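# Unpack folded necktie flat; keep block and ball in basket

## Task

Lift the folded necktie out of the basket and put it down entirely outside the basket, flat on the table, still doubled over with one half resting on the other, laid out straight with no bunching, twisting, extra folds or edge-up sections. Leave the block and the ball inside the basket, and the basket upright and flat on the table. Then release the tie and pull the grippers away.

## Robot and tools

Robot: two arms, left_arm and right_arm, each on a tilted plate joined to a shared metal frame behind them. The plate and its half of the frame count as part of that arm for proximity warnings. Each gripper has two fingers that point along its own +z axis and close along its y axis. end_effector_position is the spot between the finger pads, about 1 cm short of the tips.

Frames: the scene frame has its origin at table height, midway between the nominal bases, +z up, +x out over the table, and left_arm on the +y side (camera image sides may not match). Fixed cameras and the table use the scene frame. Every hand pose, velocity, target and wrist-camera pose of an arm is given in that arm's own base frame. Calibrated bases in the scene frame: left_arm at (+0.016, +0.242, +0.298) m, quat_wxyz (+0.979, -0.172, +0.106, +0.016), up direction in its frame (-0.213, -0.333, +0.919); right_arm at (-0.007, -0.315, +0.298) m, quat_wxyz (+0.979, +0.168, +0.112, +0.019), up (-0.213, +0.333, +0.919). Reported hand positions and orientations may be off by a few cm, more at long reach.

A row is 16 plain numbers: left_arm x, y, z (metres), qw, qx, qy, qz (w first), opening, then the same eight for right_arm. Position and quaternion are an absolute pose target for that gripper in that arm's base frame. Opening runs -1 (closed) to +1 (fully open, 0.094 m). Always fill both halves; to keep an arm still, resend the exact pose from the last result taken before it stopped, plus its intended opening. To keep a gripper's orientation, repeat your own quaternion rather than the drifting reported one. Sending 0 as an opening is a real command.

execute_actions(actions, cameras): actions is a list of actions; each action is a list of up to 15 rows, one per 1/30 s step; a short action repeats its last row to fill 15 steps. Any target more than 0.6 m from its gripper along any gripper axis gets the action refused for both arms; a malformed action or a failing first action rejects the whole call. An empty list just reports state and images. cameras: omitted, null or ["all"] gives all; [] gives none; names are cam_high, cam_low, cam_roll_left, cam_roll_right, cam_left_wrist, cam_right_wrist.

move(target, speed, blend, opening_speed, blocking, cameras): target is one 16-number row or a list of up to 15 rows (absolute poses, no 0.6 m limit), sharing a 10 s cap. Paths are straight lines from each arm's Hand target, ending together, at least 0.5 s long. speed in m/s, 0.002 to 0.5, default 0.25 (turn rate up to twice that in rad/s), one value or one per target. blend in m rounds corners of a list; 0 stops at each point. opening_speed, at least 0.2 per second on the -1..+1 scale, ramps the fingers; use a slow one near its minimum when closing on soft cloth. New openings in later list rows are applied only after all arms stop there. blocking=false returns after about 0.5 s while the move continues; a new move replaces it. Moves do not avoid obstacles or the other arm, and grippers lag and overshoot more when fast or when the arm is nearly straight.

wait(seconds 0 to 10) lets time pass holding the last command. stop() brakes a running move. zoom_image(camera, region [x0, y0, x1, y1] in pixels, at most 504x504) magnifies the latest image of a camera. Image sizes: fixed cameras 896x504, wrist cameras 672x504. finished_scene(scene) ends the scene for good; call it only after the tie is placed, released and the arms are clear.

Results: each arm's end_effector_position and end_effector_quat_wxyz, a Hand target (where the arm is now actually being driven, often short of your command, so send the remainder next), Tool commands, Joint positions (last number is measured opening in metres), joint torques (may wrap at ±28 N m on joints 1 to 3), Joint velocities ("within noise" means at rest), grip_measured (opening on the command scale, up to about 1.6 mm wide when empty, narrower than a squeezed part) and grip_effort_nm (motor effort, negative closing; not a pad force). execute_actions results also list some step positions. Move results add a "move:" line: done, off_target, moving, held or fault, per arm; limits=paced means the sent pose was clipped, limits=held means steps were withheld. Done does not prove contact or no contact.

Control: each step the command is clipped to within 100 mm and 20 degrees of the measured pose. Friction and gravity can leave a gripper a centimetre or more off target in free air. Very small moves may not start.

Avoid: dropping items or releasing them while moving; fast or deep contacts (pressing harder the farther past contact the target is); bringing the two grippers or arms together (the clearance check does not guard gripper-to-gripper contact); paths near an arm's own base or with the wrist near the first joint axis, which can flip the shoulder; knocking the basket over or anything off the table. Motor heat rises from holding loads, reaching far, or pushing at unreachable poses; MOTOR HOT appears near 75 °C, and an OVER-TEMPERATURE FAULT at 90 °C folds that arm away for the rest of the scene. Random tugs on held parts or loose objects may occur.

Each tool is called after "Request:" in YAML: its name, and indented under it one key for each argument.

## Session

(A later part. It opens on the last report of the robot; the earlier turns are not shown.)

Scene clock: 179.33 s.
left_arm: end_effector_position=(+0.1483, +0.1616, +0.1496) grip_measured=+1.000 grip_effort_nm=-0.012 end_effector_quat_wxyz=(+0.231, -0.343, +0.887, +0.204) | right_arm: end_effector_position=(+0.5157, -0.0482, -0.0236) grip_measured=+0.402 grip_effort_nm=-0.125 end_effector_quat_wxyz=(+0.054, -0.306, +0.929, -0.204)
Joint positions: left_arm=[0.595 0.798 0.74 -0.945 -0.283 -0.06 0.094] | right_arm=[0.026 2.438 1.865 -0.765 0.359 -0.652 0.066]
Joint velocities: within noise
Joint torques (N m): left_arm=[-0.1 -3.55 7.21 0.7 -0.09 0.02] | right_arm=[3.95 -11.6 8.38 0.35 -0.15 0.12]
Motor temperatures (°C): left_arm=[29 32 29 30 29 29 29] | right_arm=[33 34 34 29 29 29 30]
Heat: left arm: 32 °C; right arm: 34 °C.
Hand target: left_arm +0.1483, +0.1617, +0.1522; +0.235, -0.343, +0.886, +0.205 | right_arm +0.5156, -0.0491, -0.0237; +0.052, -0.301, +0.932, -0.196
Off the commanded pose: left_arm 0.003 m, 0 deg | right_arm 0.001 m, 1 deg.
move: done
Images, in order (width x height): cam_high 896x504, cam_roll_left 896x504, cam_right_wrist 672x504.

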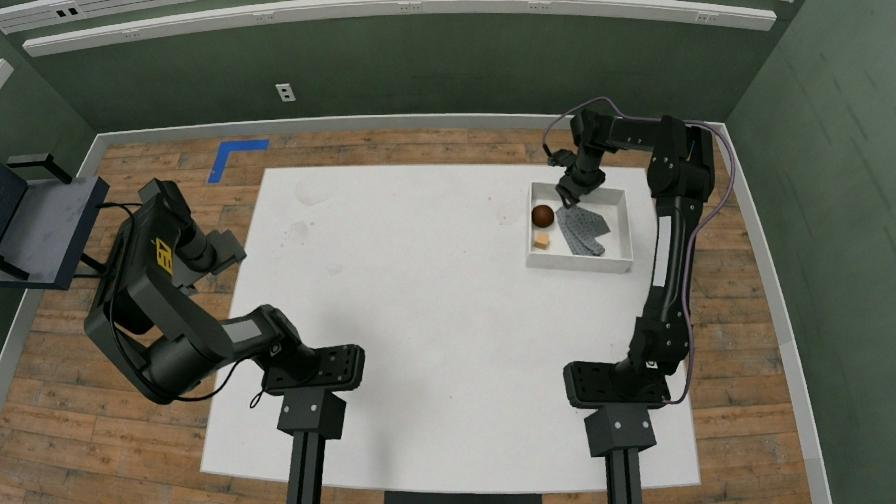

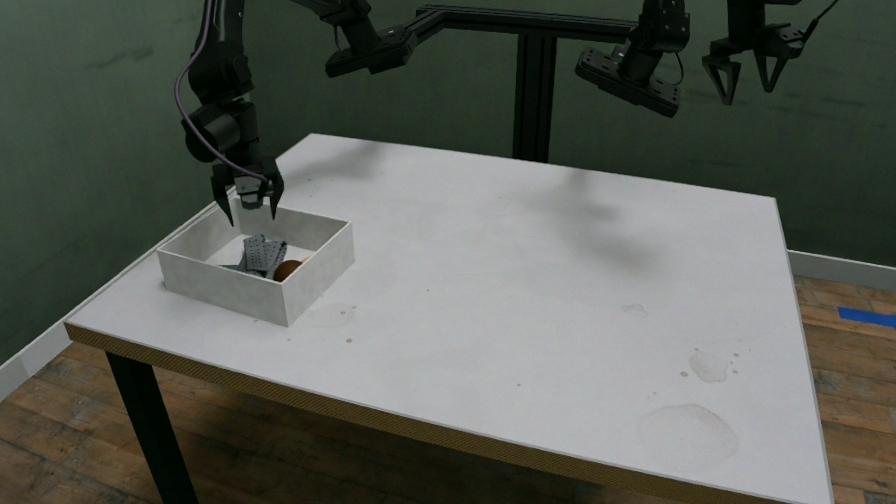

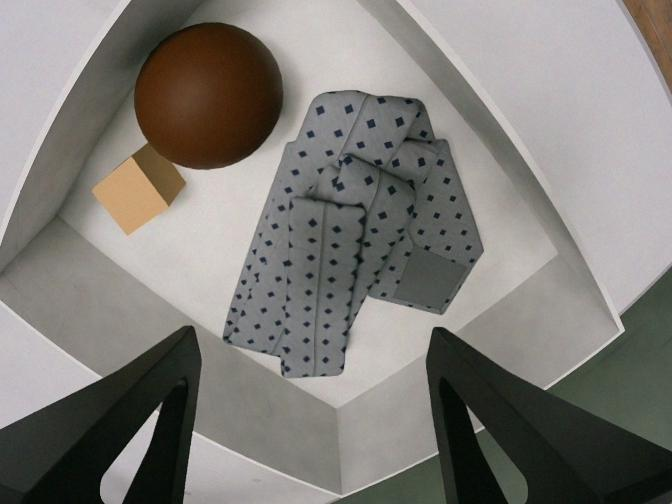

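Request:
move:
  target:
    - [0.1483,0.1617,0.1522,0.235,-0.343,0.886,0.205,1.0,0.5137,-0.0947,-0.0948,0.0597,-0.2598,0.9441,-0.1929,0.3]
  speed: 0.15
  cameras: ["cam_high","cam_roll_left","cam_right_wrist"]

Request:
zoom_image:
  camera: "cam_roll_left"
  region: [150, 160, 360, 330]

Scene clock: 206.73 s.
left_arm: end_effector_position=(+0.1483, +0.1616, +0.1496) grip_measured=+1.000 grip_effort_nm=-0.012 end_effector_quat_wxyz=(+0.231, -0.343, +0.887, +0.204) | right_arm: end_effector_position=(+0.5166, -0.0960, -0.0794) grip_measured=+0.302 grip_effort_nm=-0.129 end_effector_quat_wxyz=(+0.065, -0.257, +0.943, -0.202)
Joint positions: left_arm=[0.595 0.798 0.74 -0.945 -0.283 -0.06 0.094] | right_arm=[-0.074 2.534 1.803 -0.572 0.336 -0.651 0.061]
Joint velocities: within noise
Joint torques (N m): left_arm=[-0.06 -3.48 7.17 0.71 -0.1 0.01] | right_arm=[4.01 -10.11 5.09 0.71 -0.15 -0.01]
Motor temperatures (°C): left_arm=[29 32 29 30 29 29 29] | right_arm=[32 35 35 29 29 29 30]
Heat: left arm: 32 °C; right arm: 35 °C.
Hand target: left_arm +0.1483, +0.1617, +0.1522; +0.235, -0.343, +0.886, +0.205 | right_arm +0.5133, -0.0946, -0.0944; +0.060, -0.260, +0.944, -0.193
Off the commanded pose: left_arm 0.003 m, 0 deg | right_arm 0.016 m, 1 deg.
move: off_target (right_arm)
Images, in order (width x height): cam_high 896x504, cam_roll_left 896x504, cam_right_wrist 672x504.

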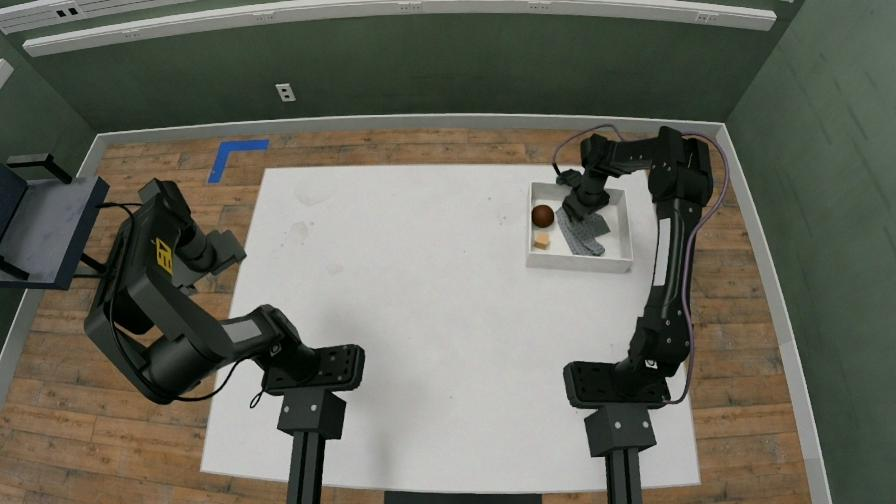

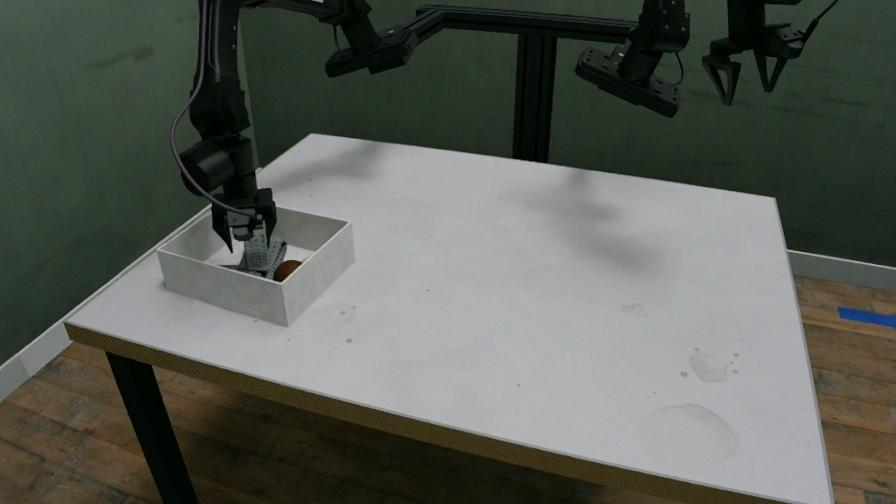

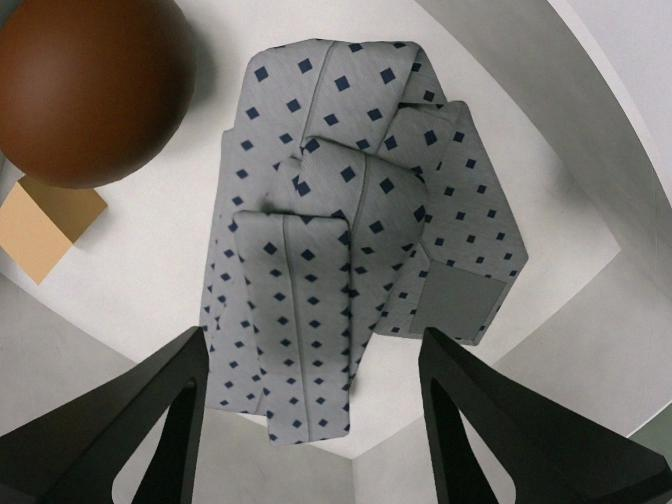

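Scaled by 2.400.

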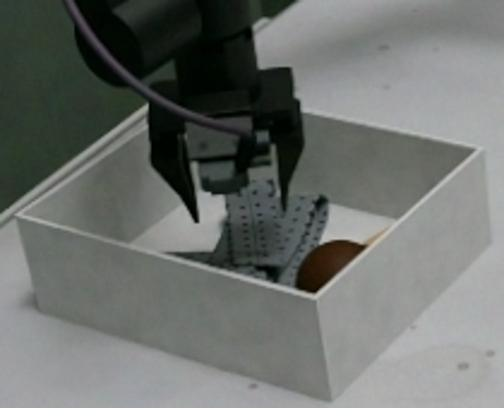

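Request:
move:
  target:
    - [0.1483,0.1617,0.1522,0.235,-0.343,0.886,0.205,1.0,0.5185,-0.1105,-0.134,0.0563,-0.2763,0.9394,-0.1939,0.3]
  speed: 0.08
  cameras: ["cam_high","cam_roll_left","cam_right_wrist"]

Request:
zoom_image:
  camera: "cam_roll_left"
  region: [200, 200, 310, 290]

Scene clock: 220.80 s.
left_arm: end_effector_position=(+0.1483, +0.1616, +0.1496) grip_measured=+1.000 grip_effort_nm=-0.012 end_effector_quat_wxyz=(+0.231, -0.343, +0.887, +0.204) | right_arm: end_effector_position=(+0.5170, -0.1088, -0.1202) grip_measured=+0.302 grip_effort_nm=-0.134 end_effector_quat_wxyz=(+0.055, -0.275, +0.939, -0.201)
Joint positions: left_arm=[0.595 0.798 0.74 -0.945 -0.283 -0.06 0.094] | right_arm=[-0.1 2.634 1.822 -0.493 0.33 -0.713 0.061]
Joint velocities: within noise
Joint torques (N m): left_arm=[-0.13 -3.52 7.2 0.7 -0.09 0.02] | right_arm=[3.62 -9.46 6.63 0.71 -0.17 -0.09]
Motor temperatures (°C): left_arm=[29 32 29 30 29 29 29] | right_arm=[32 35 34 29 29 29 30]
Heat: left arm: 32 °C; right arm: 35 °C.
Hand target: left_arm +0.1483, +0.1617, +0.1522; +0.235, -0.343, +0.886, +0.205 | right_arm +0.5180, -0.1103, -0.1336; +0.056, -0.276, +0.940, -0.194
Off the commanded pose: left_arm 0.003 m, 0 deg | right_arm 0.014 m, 1 deg.
move: off_target (right_arm)
Images, in order (width x height): cam_high 896x504, cam_roll_left 896x504, cam_right_wrist 672x504.

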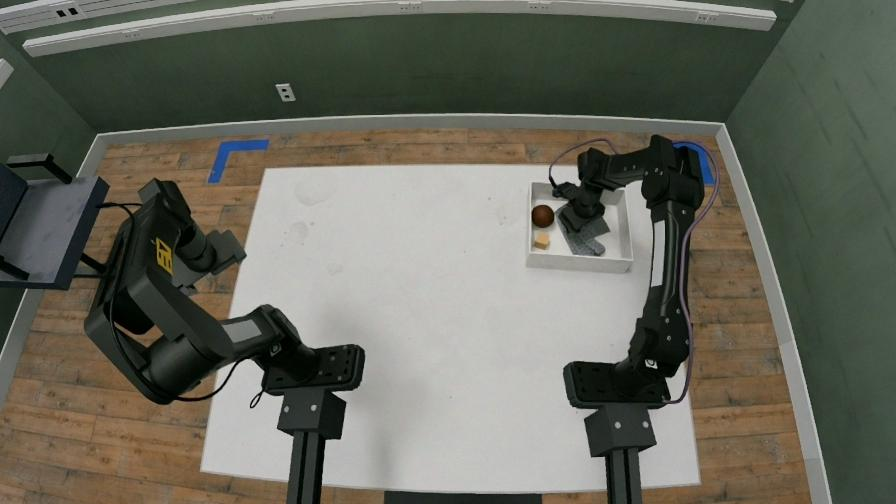

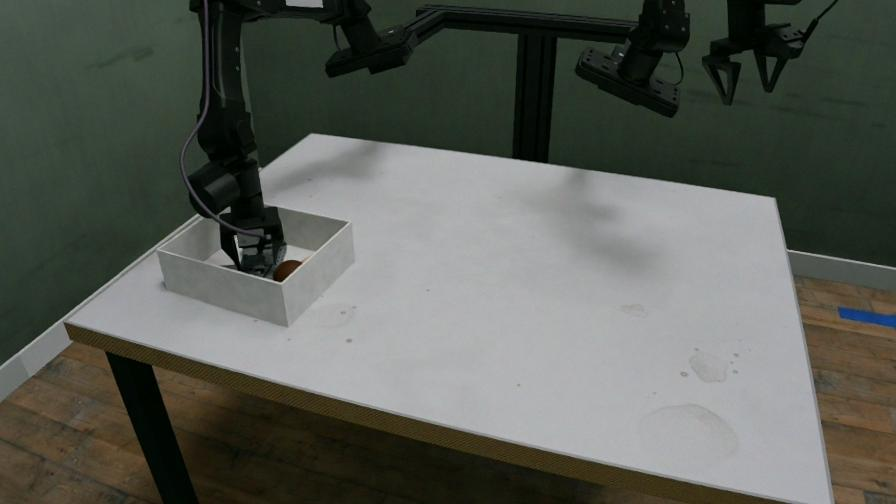

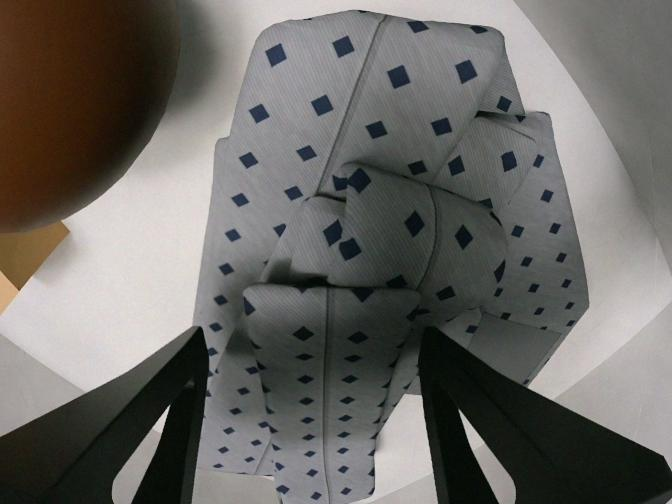

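Scaled by 4.582.

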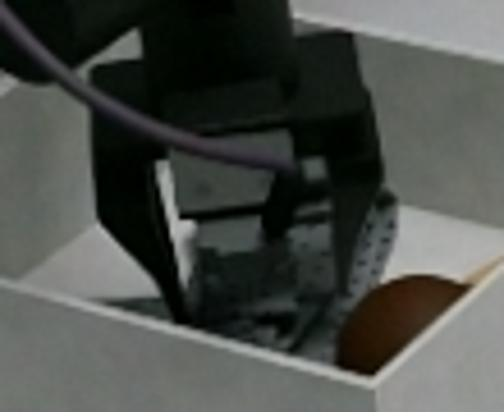

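Request:
move:
  target:
    - [0.1483,0.1617,0.1522,0.235,-0.343,0.886,0.205,1.0,0.5226,-0.1165,-0.1416,0.0563,-0.2763,0.9394,-0.1939,0.3]
  speed: 0.06
  cameras: ["cam_right_wrist"]

Request:
move:
  target:
    - [0.1483,0.1617,0.1522,0.235,-0.343,0.886,0.205,1.0,0.5226,-0.1165,-0.1416,0.0563,-0.2763,0.9394,-0.1939,-1]
  speed: 0.06
  opening_speed: 1
  cameras: ["cam_right_wrist", "cam_roll_left"]

Scene clock: 232.57 s.
left_arm: end_effector_position=(+0.1483, +0.1616, +0.1496) grip_measured=+1.000 grip_effort_nm=-0.017 end_effector_quat_wxyz=(+0.231, -0.343, +0.887, +0.204) | right_arm: end_effector_position=(+0.5251, -0.1156, -0.1229) grip_measured=+0.302 grip_effort_nm=-0.129 end_effector_quat_wxyz=(+0.062, -0.273, +0.938, -0.205)
Joint positions: left_arm=[0.595 0.798 0.74 -0.945 -0.283 -0.06 0.094] | right_arm=[-0.111 2.661 1.859 -0.484 0.33 -0.725 0.061]
Joint velocities: within noise
Joint torques (N m): left_arm=[-0.13 -3.49 7.16 0.7 -0.1 0.01] | right_arm=[3.62 -9.03 6.6 0.67 -0.2 -0.07]
Motor temperatures (°C): left_arm=[29 32 29 30 29 29 29] | right_arm=[32 35 34 29 29 29 30]
Heat: left arm: 32 °C; right arm: 35 °C.
Hand target: left_arm +0.1483, +0.1617, +0.1522; +0.235, -0.343, +0.886, +0.205 | right_arm +0.5218, -0.1163, -0.1411; +0.057, -0.276, +0.940, -0.194
Off the commanded pose: left_arm 0.003 m, 0 deg | right_arm 0.019 m, 2 deg.
move: off_target (right_arm)
Images, in order (width x height): cam_right_wrist 672x504.

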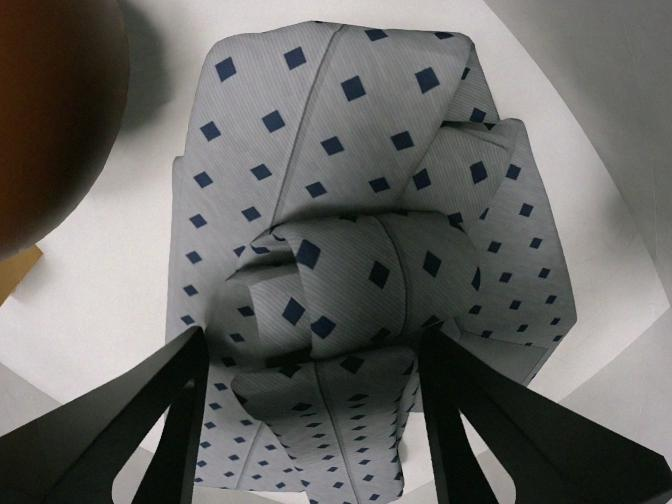

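Scene clock: 234.07 s.
left_arm: end_effector_position=(+0.1483, +0.1616, +0.1496) grip_measured=+1.000 grip_effort_nm=-0.017 end_effector_quat_wxyz=(+0.231, -0.343, +0.887, +0.204) | right_arm: end_effector_position=(+0.5266, -0.1157, -0.1226) grip_measured=-0.829 grip_effort_nm=-1.048 end_effector_quat_wxyz=(+0.064, -0.273, +0.938, -0.206)
Joint positions: left_arm=[0.595 0.798 0.74 -0.945 -0.283 -0.06 0.094] | right_arm=[-0.111 2.663 1.864 -0.483 0.33 -0.726 0.008]
Joint velocities: within noise
Joint torques (N m): left_arm=[-0.1 -3.51 7.2 0.7 -0.08 0.03] | right_arm=[3.62 -9.21 6.17 0.66 -0.2 -0.06]
Motor temperatures (°C): left_arm=[29 32 29 30 29 29 29] | right_arm=[32 35 34 29 29 29 30]
Heat: left arm: 32 °C; right arm: 35 °C.
Hand target: left_arm +0.1483, +0.1617, +0.1522; +0.235, -0.343, +0.886, +0.205 | right_arm +0.5218, -0.1163, -0.1411; +0.056, -0.276, +0.940, -0.194
Off the commanded pose: left_arm 0.003 m, 0 deg | right_arm 0.019 m, 2 deg.
move: off_target (right_arm)
Images, in order (width x height): cam_roll_left 896x504, cam_right_wrist 672x504.

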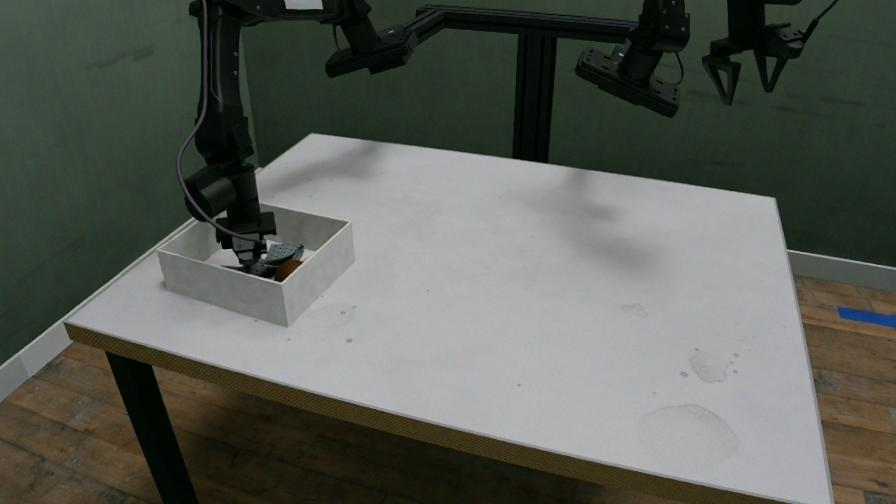

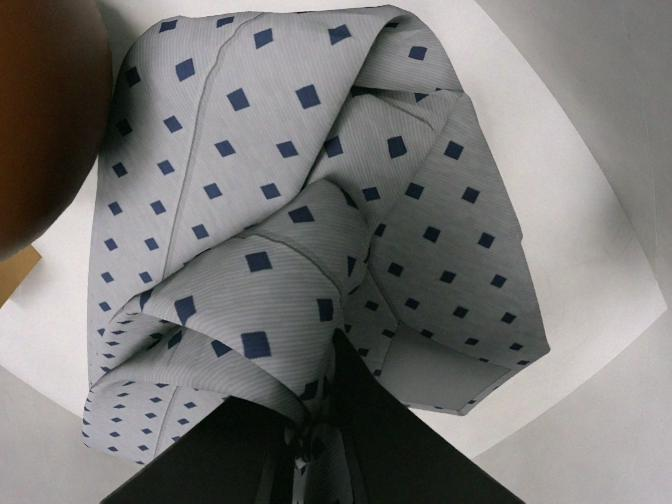

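Request:
move:
  target:
    - [0.1483,0.1617,0.1522,0.235,-0.343,0.886,0.205,1.0,0.5098,-0.0965,-0.0765,0.0563,-0.2763,0.9394,-0.1939,-1]
  speed: 0.08
  cameras: ["cam_right_wrist", "cam_roll_left","cam_high","cam_roll_right"]

Request:
zoom_image:
  camera: "cam_roll_left"
  region: [200, 190, 330, 300]

Request:
zoom_image:
  camera: "cam_roll_right"
  region: [230, 230, 400, 350]

Scene clock: 243.63 s.
left_arm: end_effector_position=(+0.1483, +0.1616, +0.1496) grip_measured=+1.000 grip_effort_nm=-0.017 end_effector_quat_wxyz=(+0.231, -0.343, +0.887, +0.204) | right_arm: end_effector_position=(+0.5159, -0.1077, -0.0811) grip_measured=-0.833 grip_effort_nm=-1.053 end_effector_quat_wxyz=(+0.061, -0.269, +0.940, -0.203)
Joint positions: left_arm=[0.595 0.798 0.74 -0.945 -0.283 -0.06 0.094] | right_arm=[-0.098 2.537 1.802 -0.56 0.33 -0.702 0.008]
Joint velocities: within noise
Joint torques (N m): left_arm=[-0.1 -3.52 7.16 0.72 -0.1 0.02] | right_arm=[5.35 -14.27 3.82 0.35 -0.09 0.11]
Motor temperatures (°C): left_arm=[29 32 29 30 29 29 29] | right_arm=[32 35 34 29 29 29 30]
Heat: left arm: 32 °C; right arm: 35 °C.
Hand target: left_arm +0.1483, +0.1617, +0.1522; +0.235, -0.343, +0.886, +0.205 | right_arm +0.5100, -0.0968, -0.0767; +0.056, -0.276, +0.940, -0.194
Off the commanded pose: left_arm 0.003 m, 0 deg | right_arm 0.014 m, 1 deg.
move: off_target (right_arm)
Images, in order (width x height): cam_high 896x504, cam_roll_left 896x504, cam_roll_right 896x504, cam_right_wrist 672x504.

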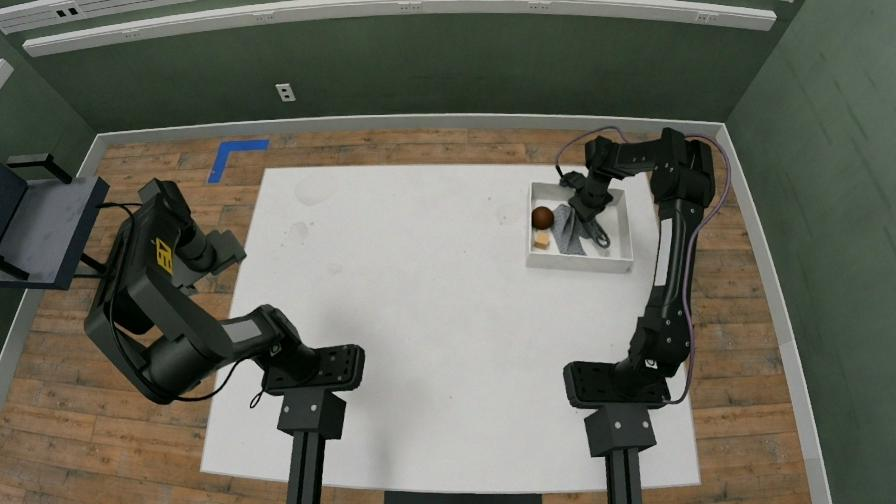

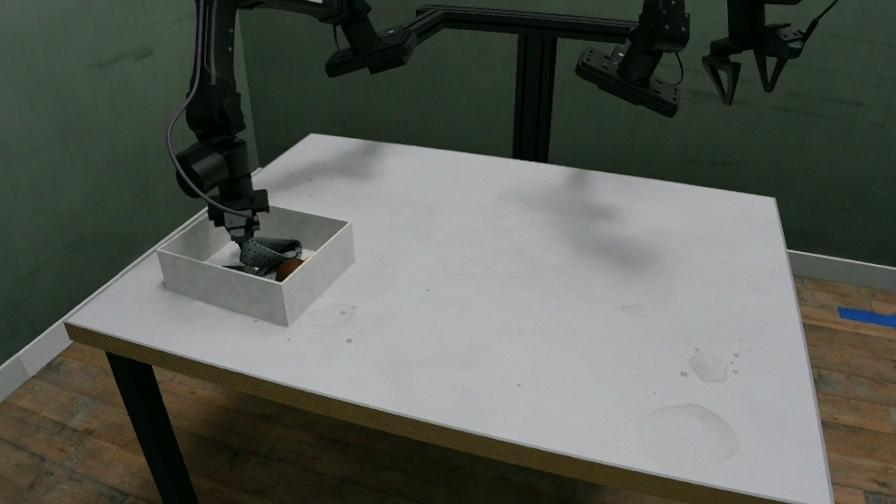

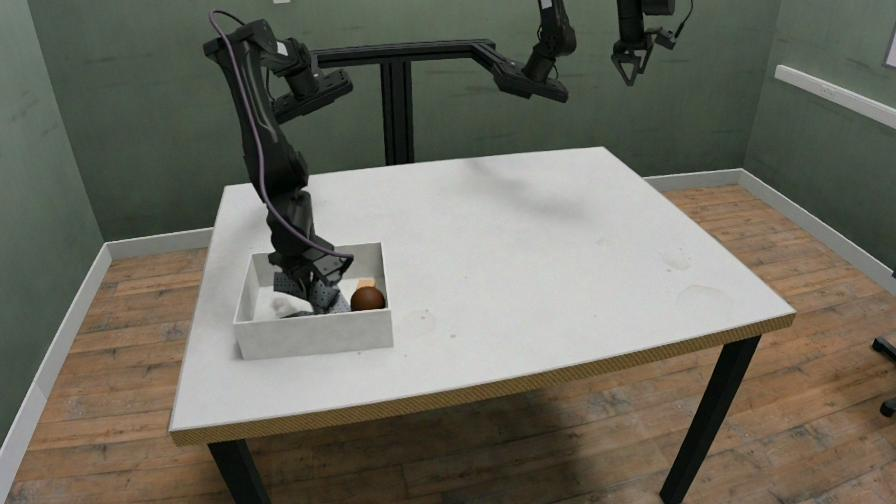

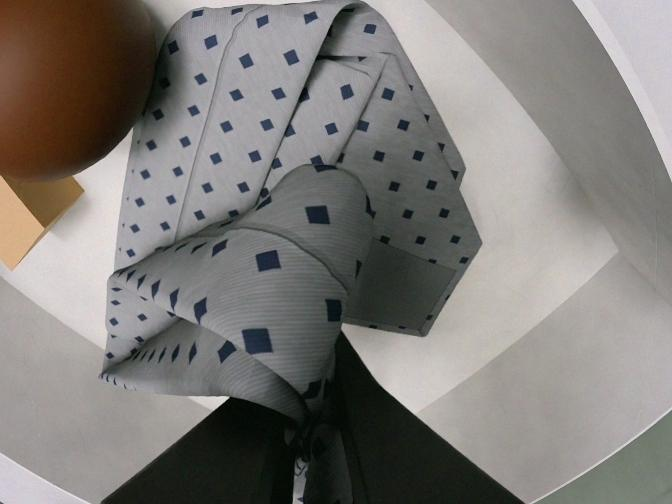

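Scaled by 3.877.

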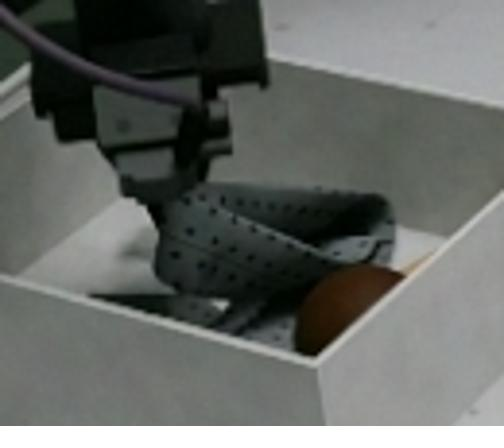

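Scaled by 2.965.

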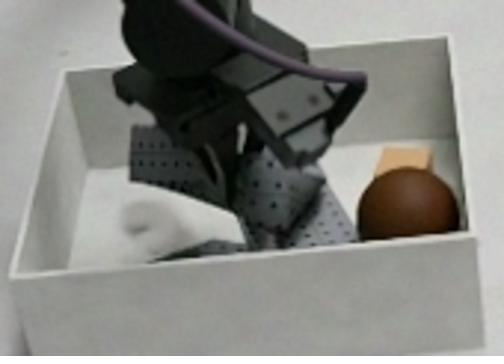

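Request:
zoom_image:
  camera: "cam_right_wrist"
  region: [220, 360, 420, 504]

Request:
zoom_image:
  camera: "cam_high"
  region: [520, 170, 640, 275]

Scaled by 2.520 from the camera's 672x504 image, which has a finer 960x720 frame.

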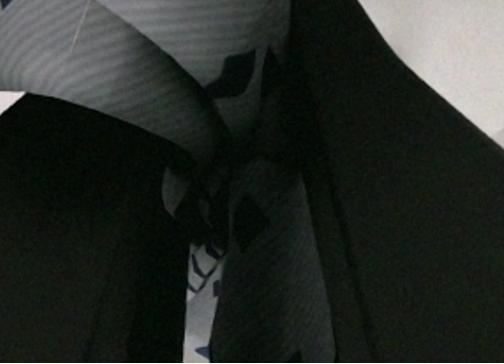

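Scaled by 4.200.

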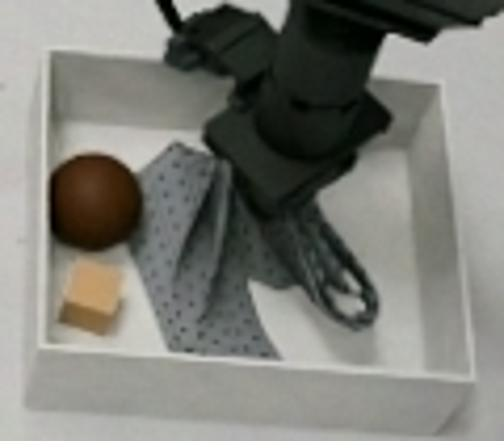

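Request:
move:
  target:
    - [0.1483,0.1617,0.1522,0.235,-0.343,0.886,0.205,1.0,0.4437,-0.0132,0.1098,0.2975,-0.3170,0.8928,-0.1158,-1]
    - [0.1483,0.1617,0.1522,0.235,-0.343,0.886,0.205,1.0,0.3521,0.1055,0.3722,0.5186,-0.3361,0.7854,-0.0299,-1]
  speed: 0.15
  blend: 0.05

Scene clock: 271.47 s.
left_arm: end_effector_position=(+0.1483, +0.1616, +0.1496) grip_measured=+1.000 grip_effort_nm=-0.017 end_effector_quat_wxyz=(+0.231, -0.343, +0.887, +0.204) | right_arm: end_effector_position=(+0.3598, +0.1012, +0.3617) grip_measured=-0.833 grip_effort_nm=-1.057 end_effector_quat_wxyz=(+0.513, -0.334, +0.790, -0.036)
Joint positions: left_arm=[0.595 0.798 0.74 -0.945 -0.283 -0.06 0.094] | right_arm=[0.23 1.22 1.443 -0.715 -0.088 -0.518 0.008]
Joint velocities: within noise
Joint torques (N m): left_arm=[-0.08 -3.48 7.15 0.7 -0.1 0.02] | right_arm=[2.59 -5.71 10.63 1.65 -0.32 0.11]
Motor temperatures (°C): left_arm=[29 31 29 30 29 29 29] | right_arm=[33 40 34 30 29 29 31]
Heat: left arm: 31 °C; right arm: 40 °C.
Hand target: left_arm +0.1483, +0.1617, +0.1522; +0.235, -0.343, +0.886, +0.205 | right_arm +0.3521, +0.1054, +0.3721; +0.519, -0.336, +0.785, -0.030
Off the commanded pose: left_arm 0.003 m, 0 deg | right_arm 0.014 m, 1 deg.
move: off_target (right_arm)

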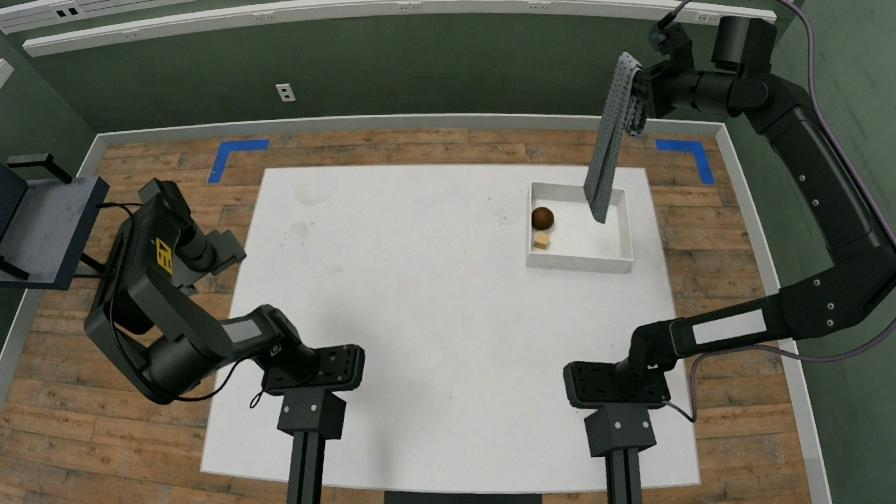

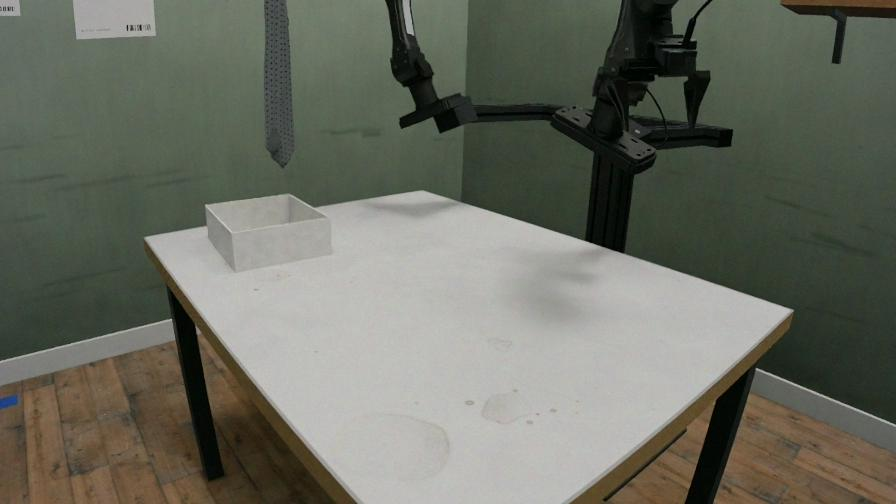

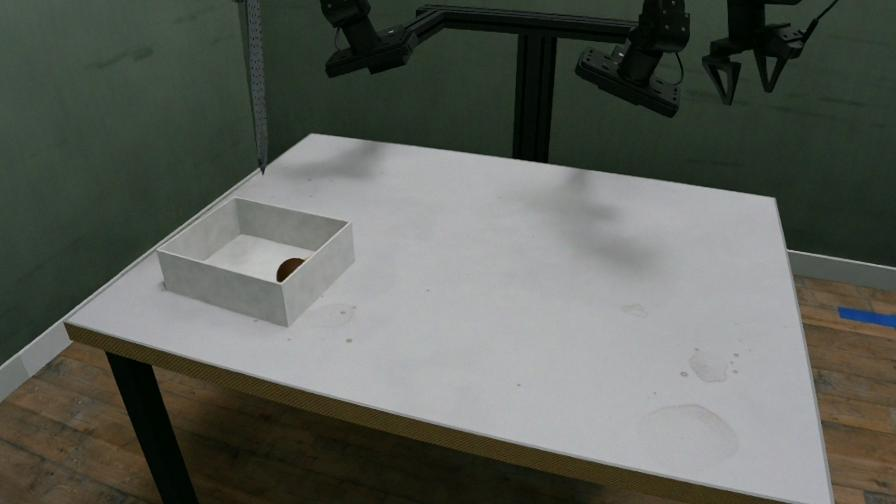

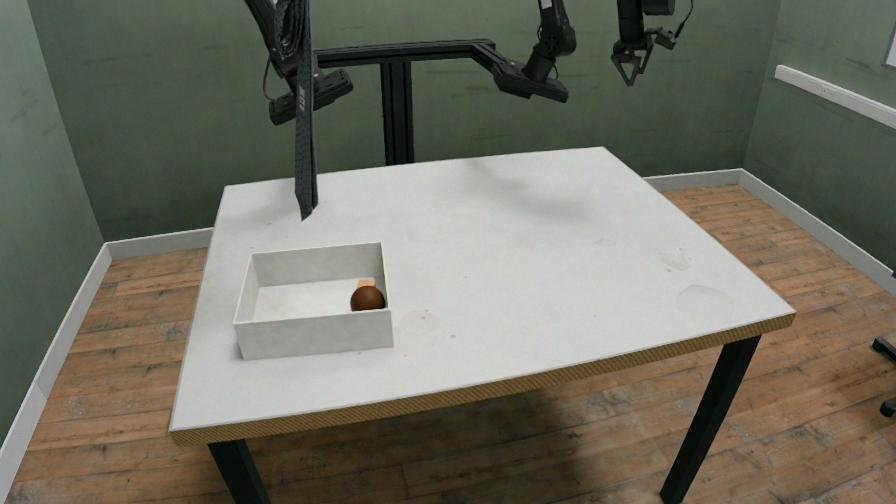

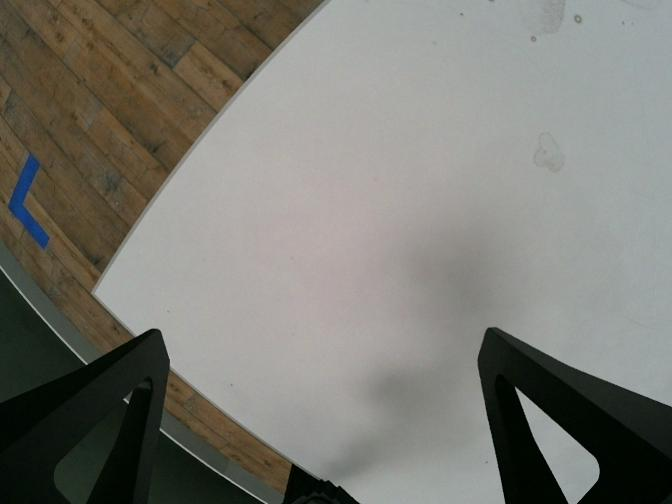

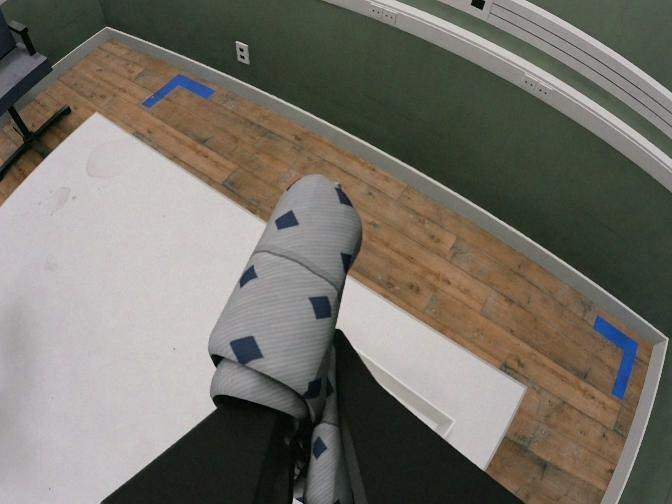

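Request:
zoom_image:
  camera: "cam_high"
  region: [560, 30, 700, 240]

Request:
zoom_image:
  camera: "cam_roll_right"
  region: [220, 0, 380, 240]

Request:
zoom_image:
  camera: "cam_low"
  region: [200, 0, 360, 180]

Scaled by 2.400.

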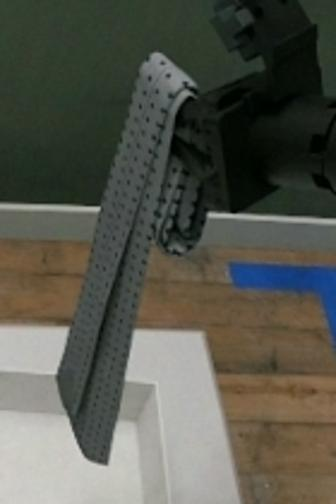

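Scaled by 2.100.

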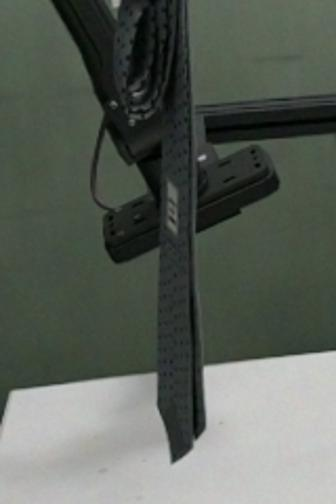

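Scaled by 2.800.

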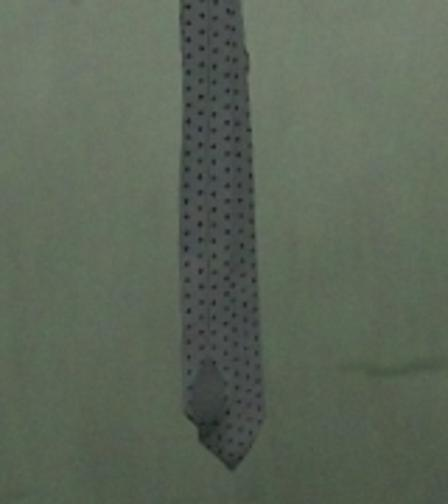

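Request:
move:
  target:
    - [0.1483,0.1617,0.1522,0.235,-0.343,0.886,0.205,1.0,0.2212,0.177,0.2723,0.3741,-0.514,0.7715,0.0172,-1]
  speed: 0.15

Request:
zoom_image:
  camera: "cam_low"
  region: [200, 0, 520, 240]

Request:
zoom_image:
  camera: "cam_roll_right"
  region: [260, 0, 580, 300]

Scene clock: 309.67 s.
left_arm: end_effector_position=(+0.1483, +0.1616, +0.1496) grip_measured=+1.000 grip_effort_nm=-0.007 end_effector_quat_wxyz=(+0.231, -0.343, +0.887, +0.204) | right_arm: end_effector_position=(+0.2295, +0.1796, +0.2802) grip_measured=-0.833 grip_effort_nm=-1.053 end_effector_quat_wxyz=(+0.387, -0.510, +0.768, +0.016)
Joint positions: left_arm=[0.595 0.798 0.74 -0.945 -0.283 -0.06 0.094] | right_arm=[0.687 1.039 1.241 -0.978 0.043 -0.503 0.008]
Joint velocities: within noise
Joint torques (N m): left_arm=[-0.08 -3.56 7.16 0.71 -0.11 0.02] | right_arm=[1.96 -2.39 6 1.57 -0.23 0.11]
Motor temperatures (°C): left_arm=[29 31 29 30 29 29 29] | right_arm=[32 34 35 32 29 29 31]
Heat: left arm: 31 °C; right arm: 35 °C.
Hand target: left_arm +0.1483, +0.1617, +0.1522; +0.235, -0.343, +0.886, +0.205 | right_arm +0.2215, +0.1771, +0.2723; +0.374, -0.514, +0.772, +0.017
Off the commanded pose: left_arm 0.003 m, 0 deg | right_arm 0.012 m, 2 deg.
move: off_target (right_arm)

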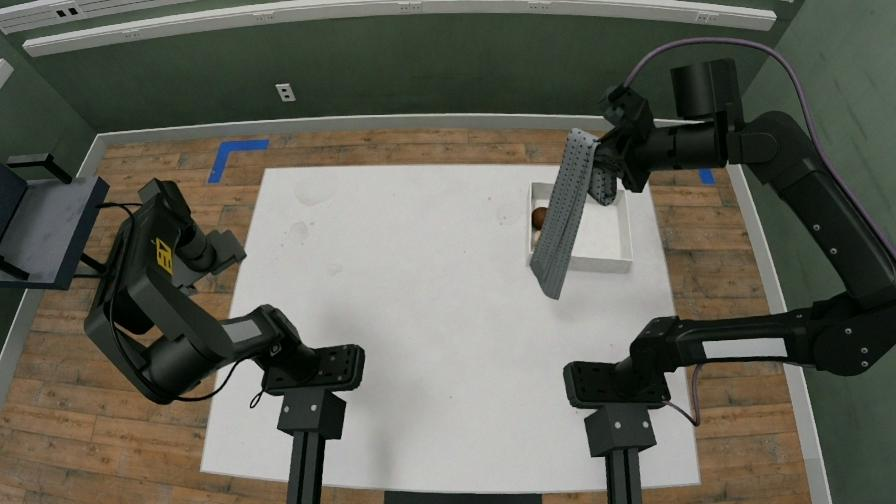

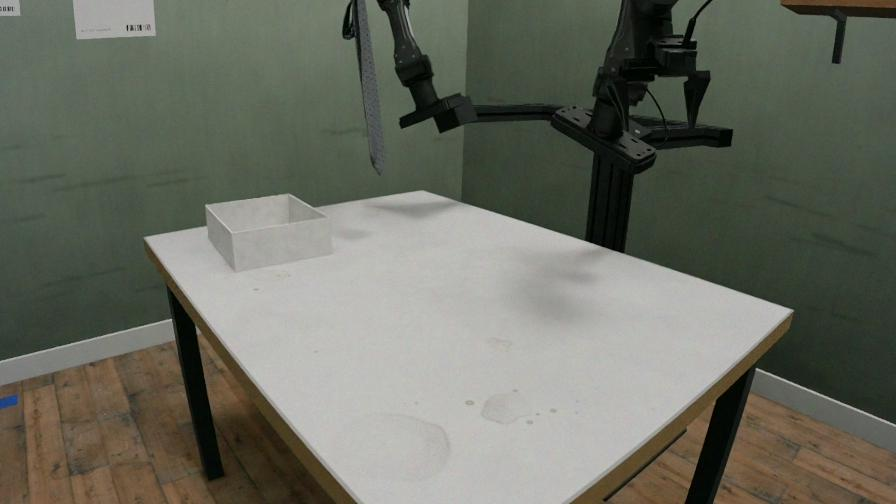

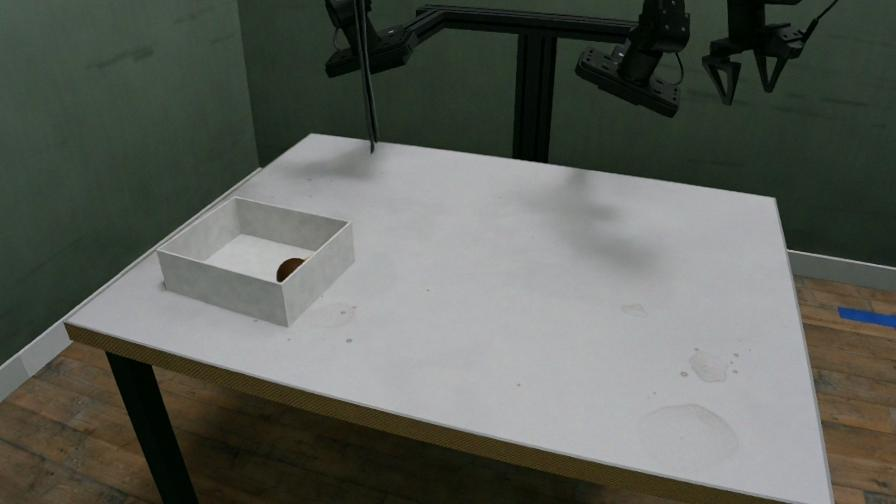

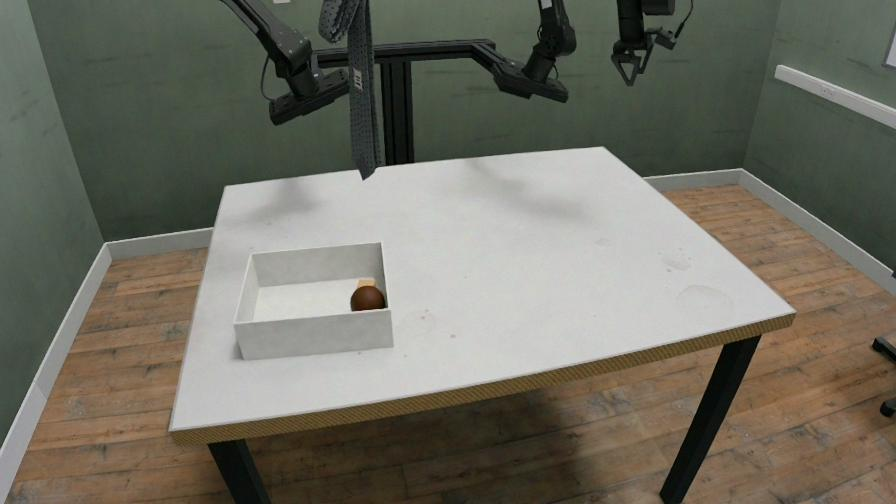

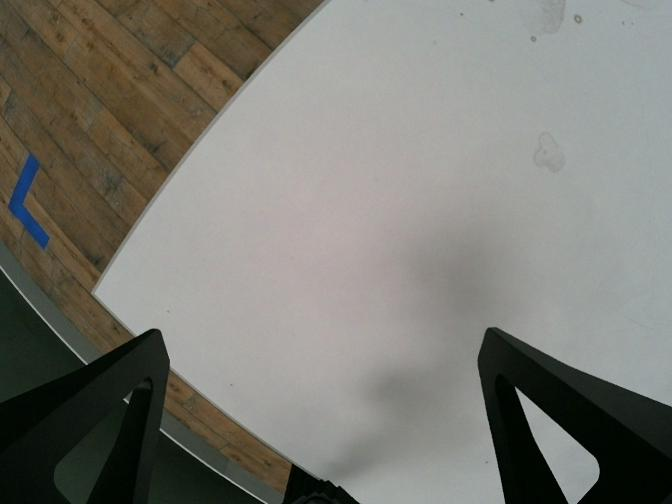

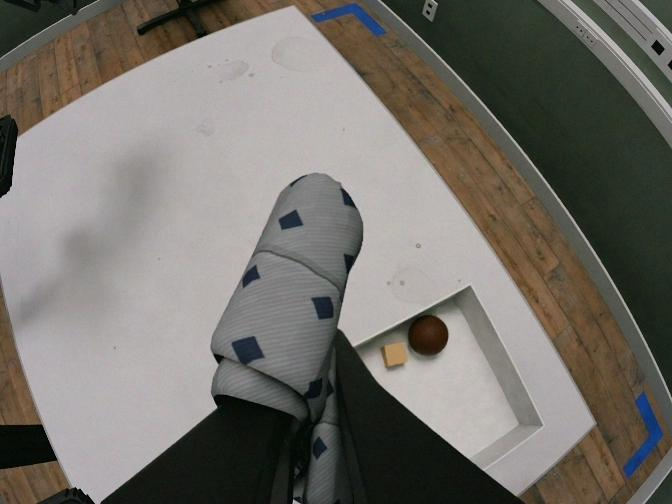

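Scaled by 1.575.

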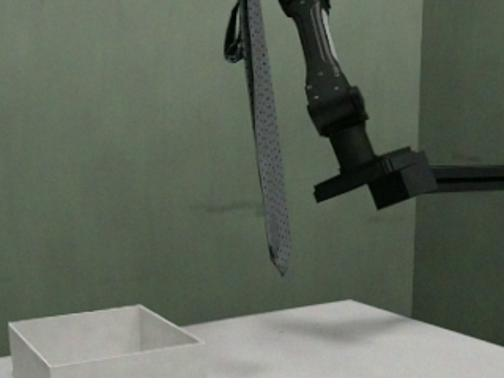

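Scaled by 1.575.

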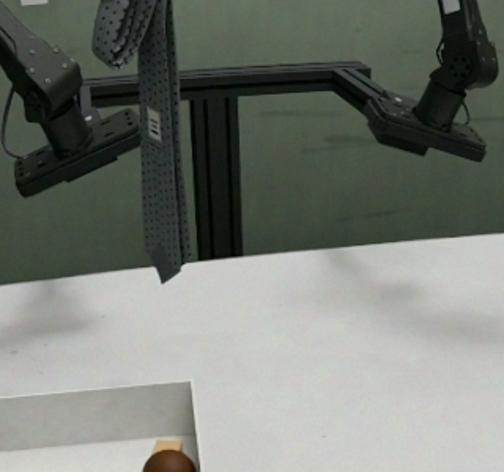

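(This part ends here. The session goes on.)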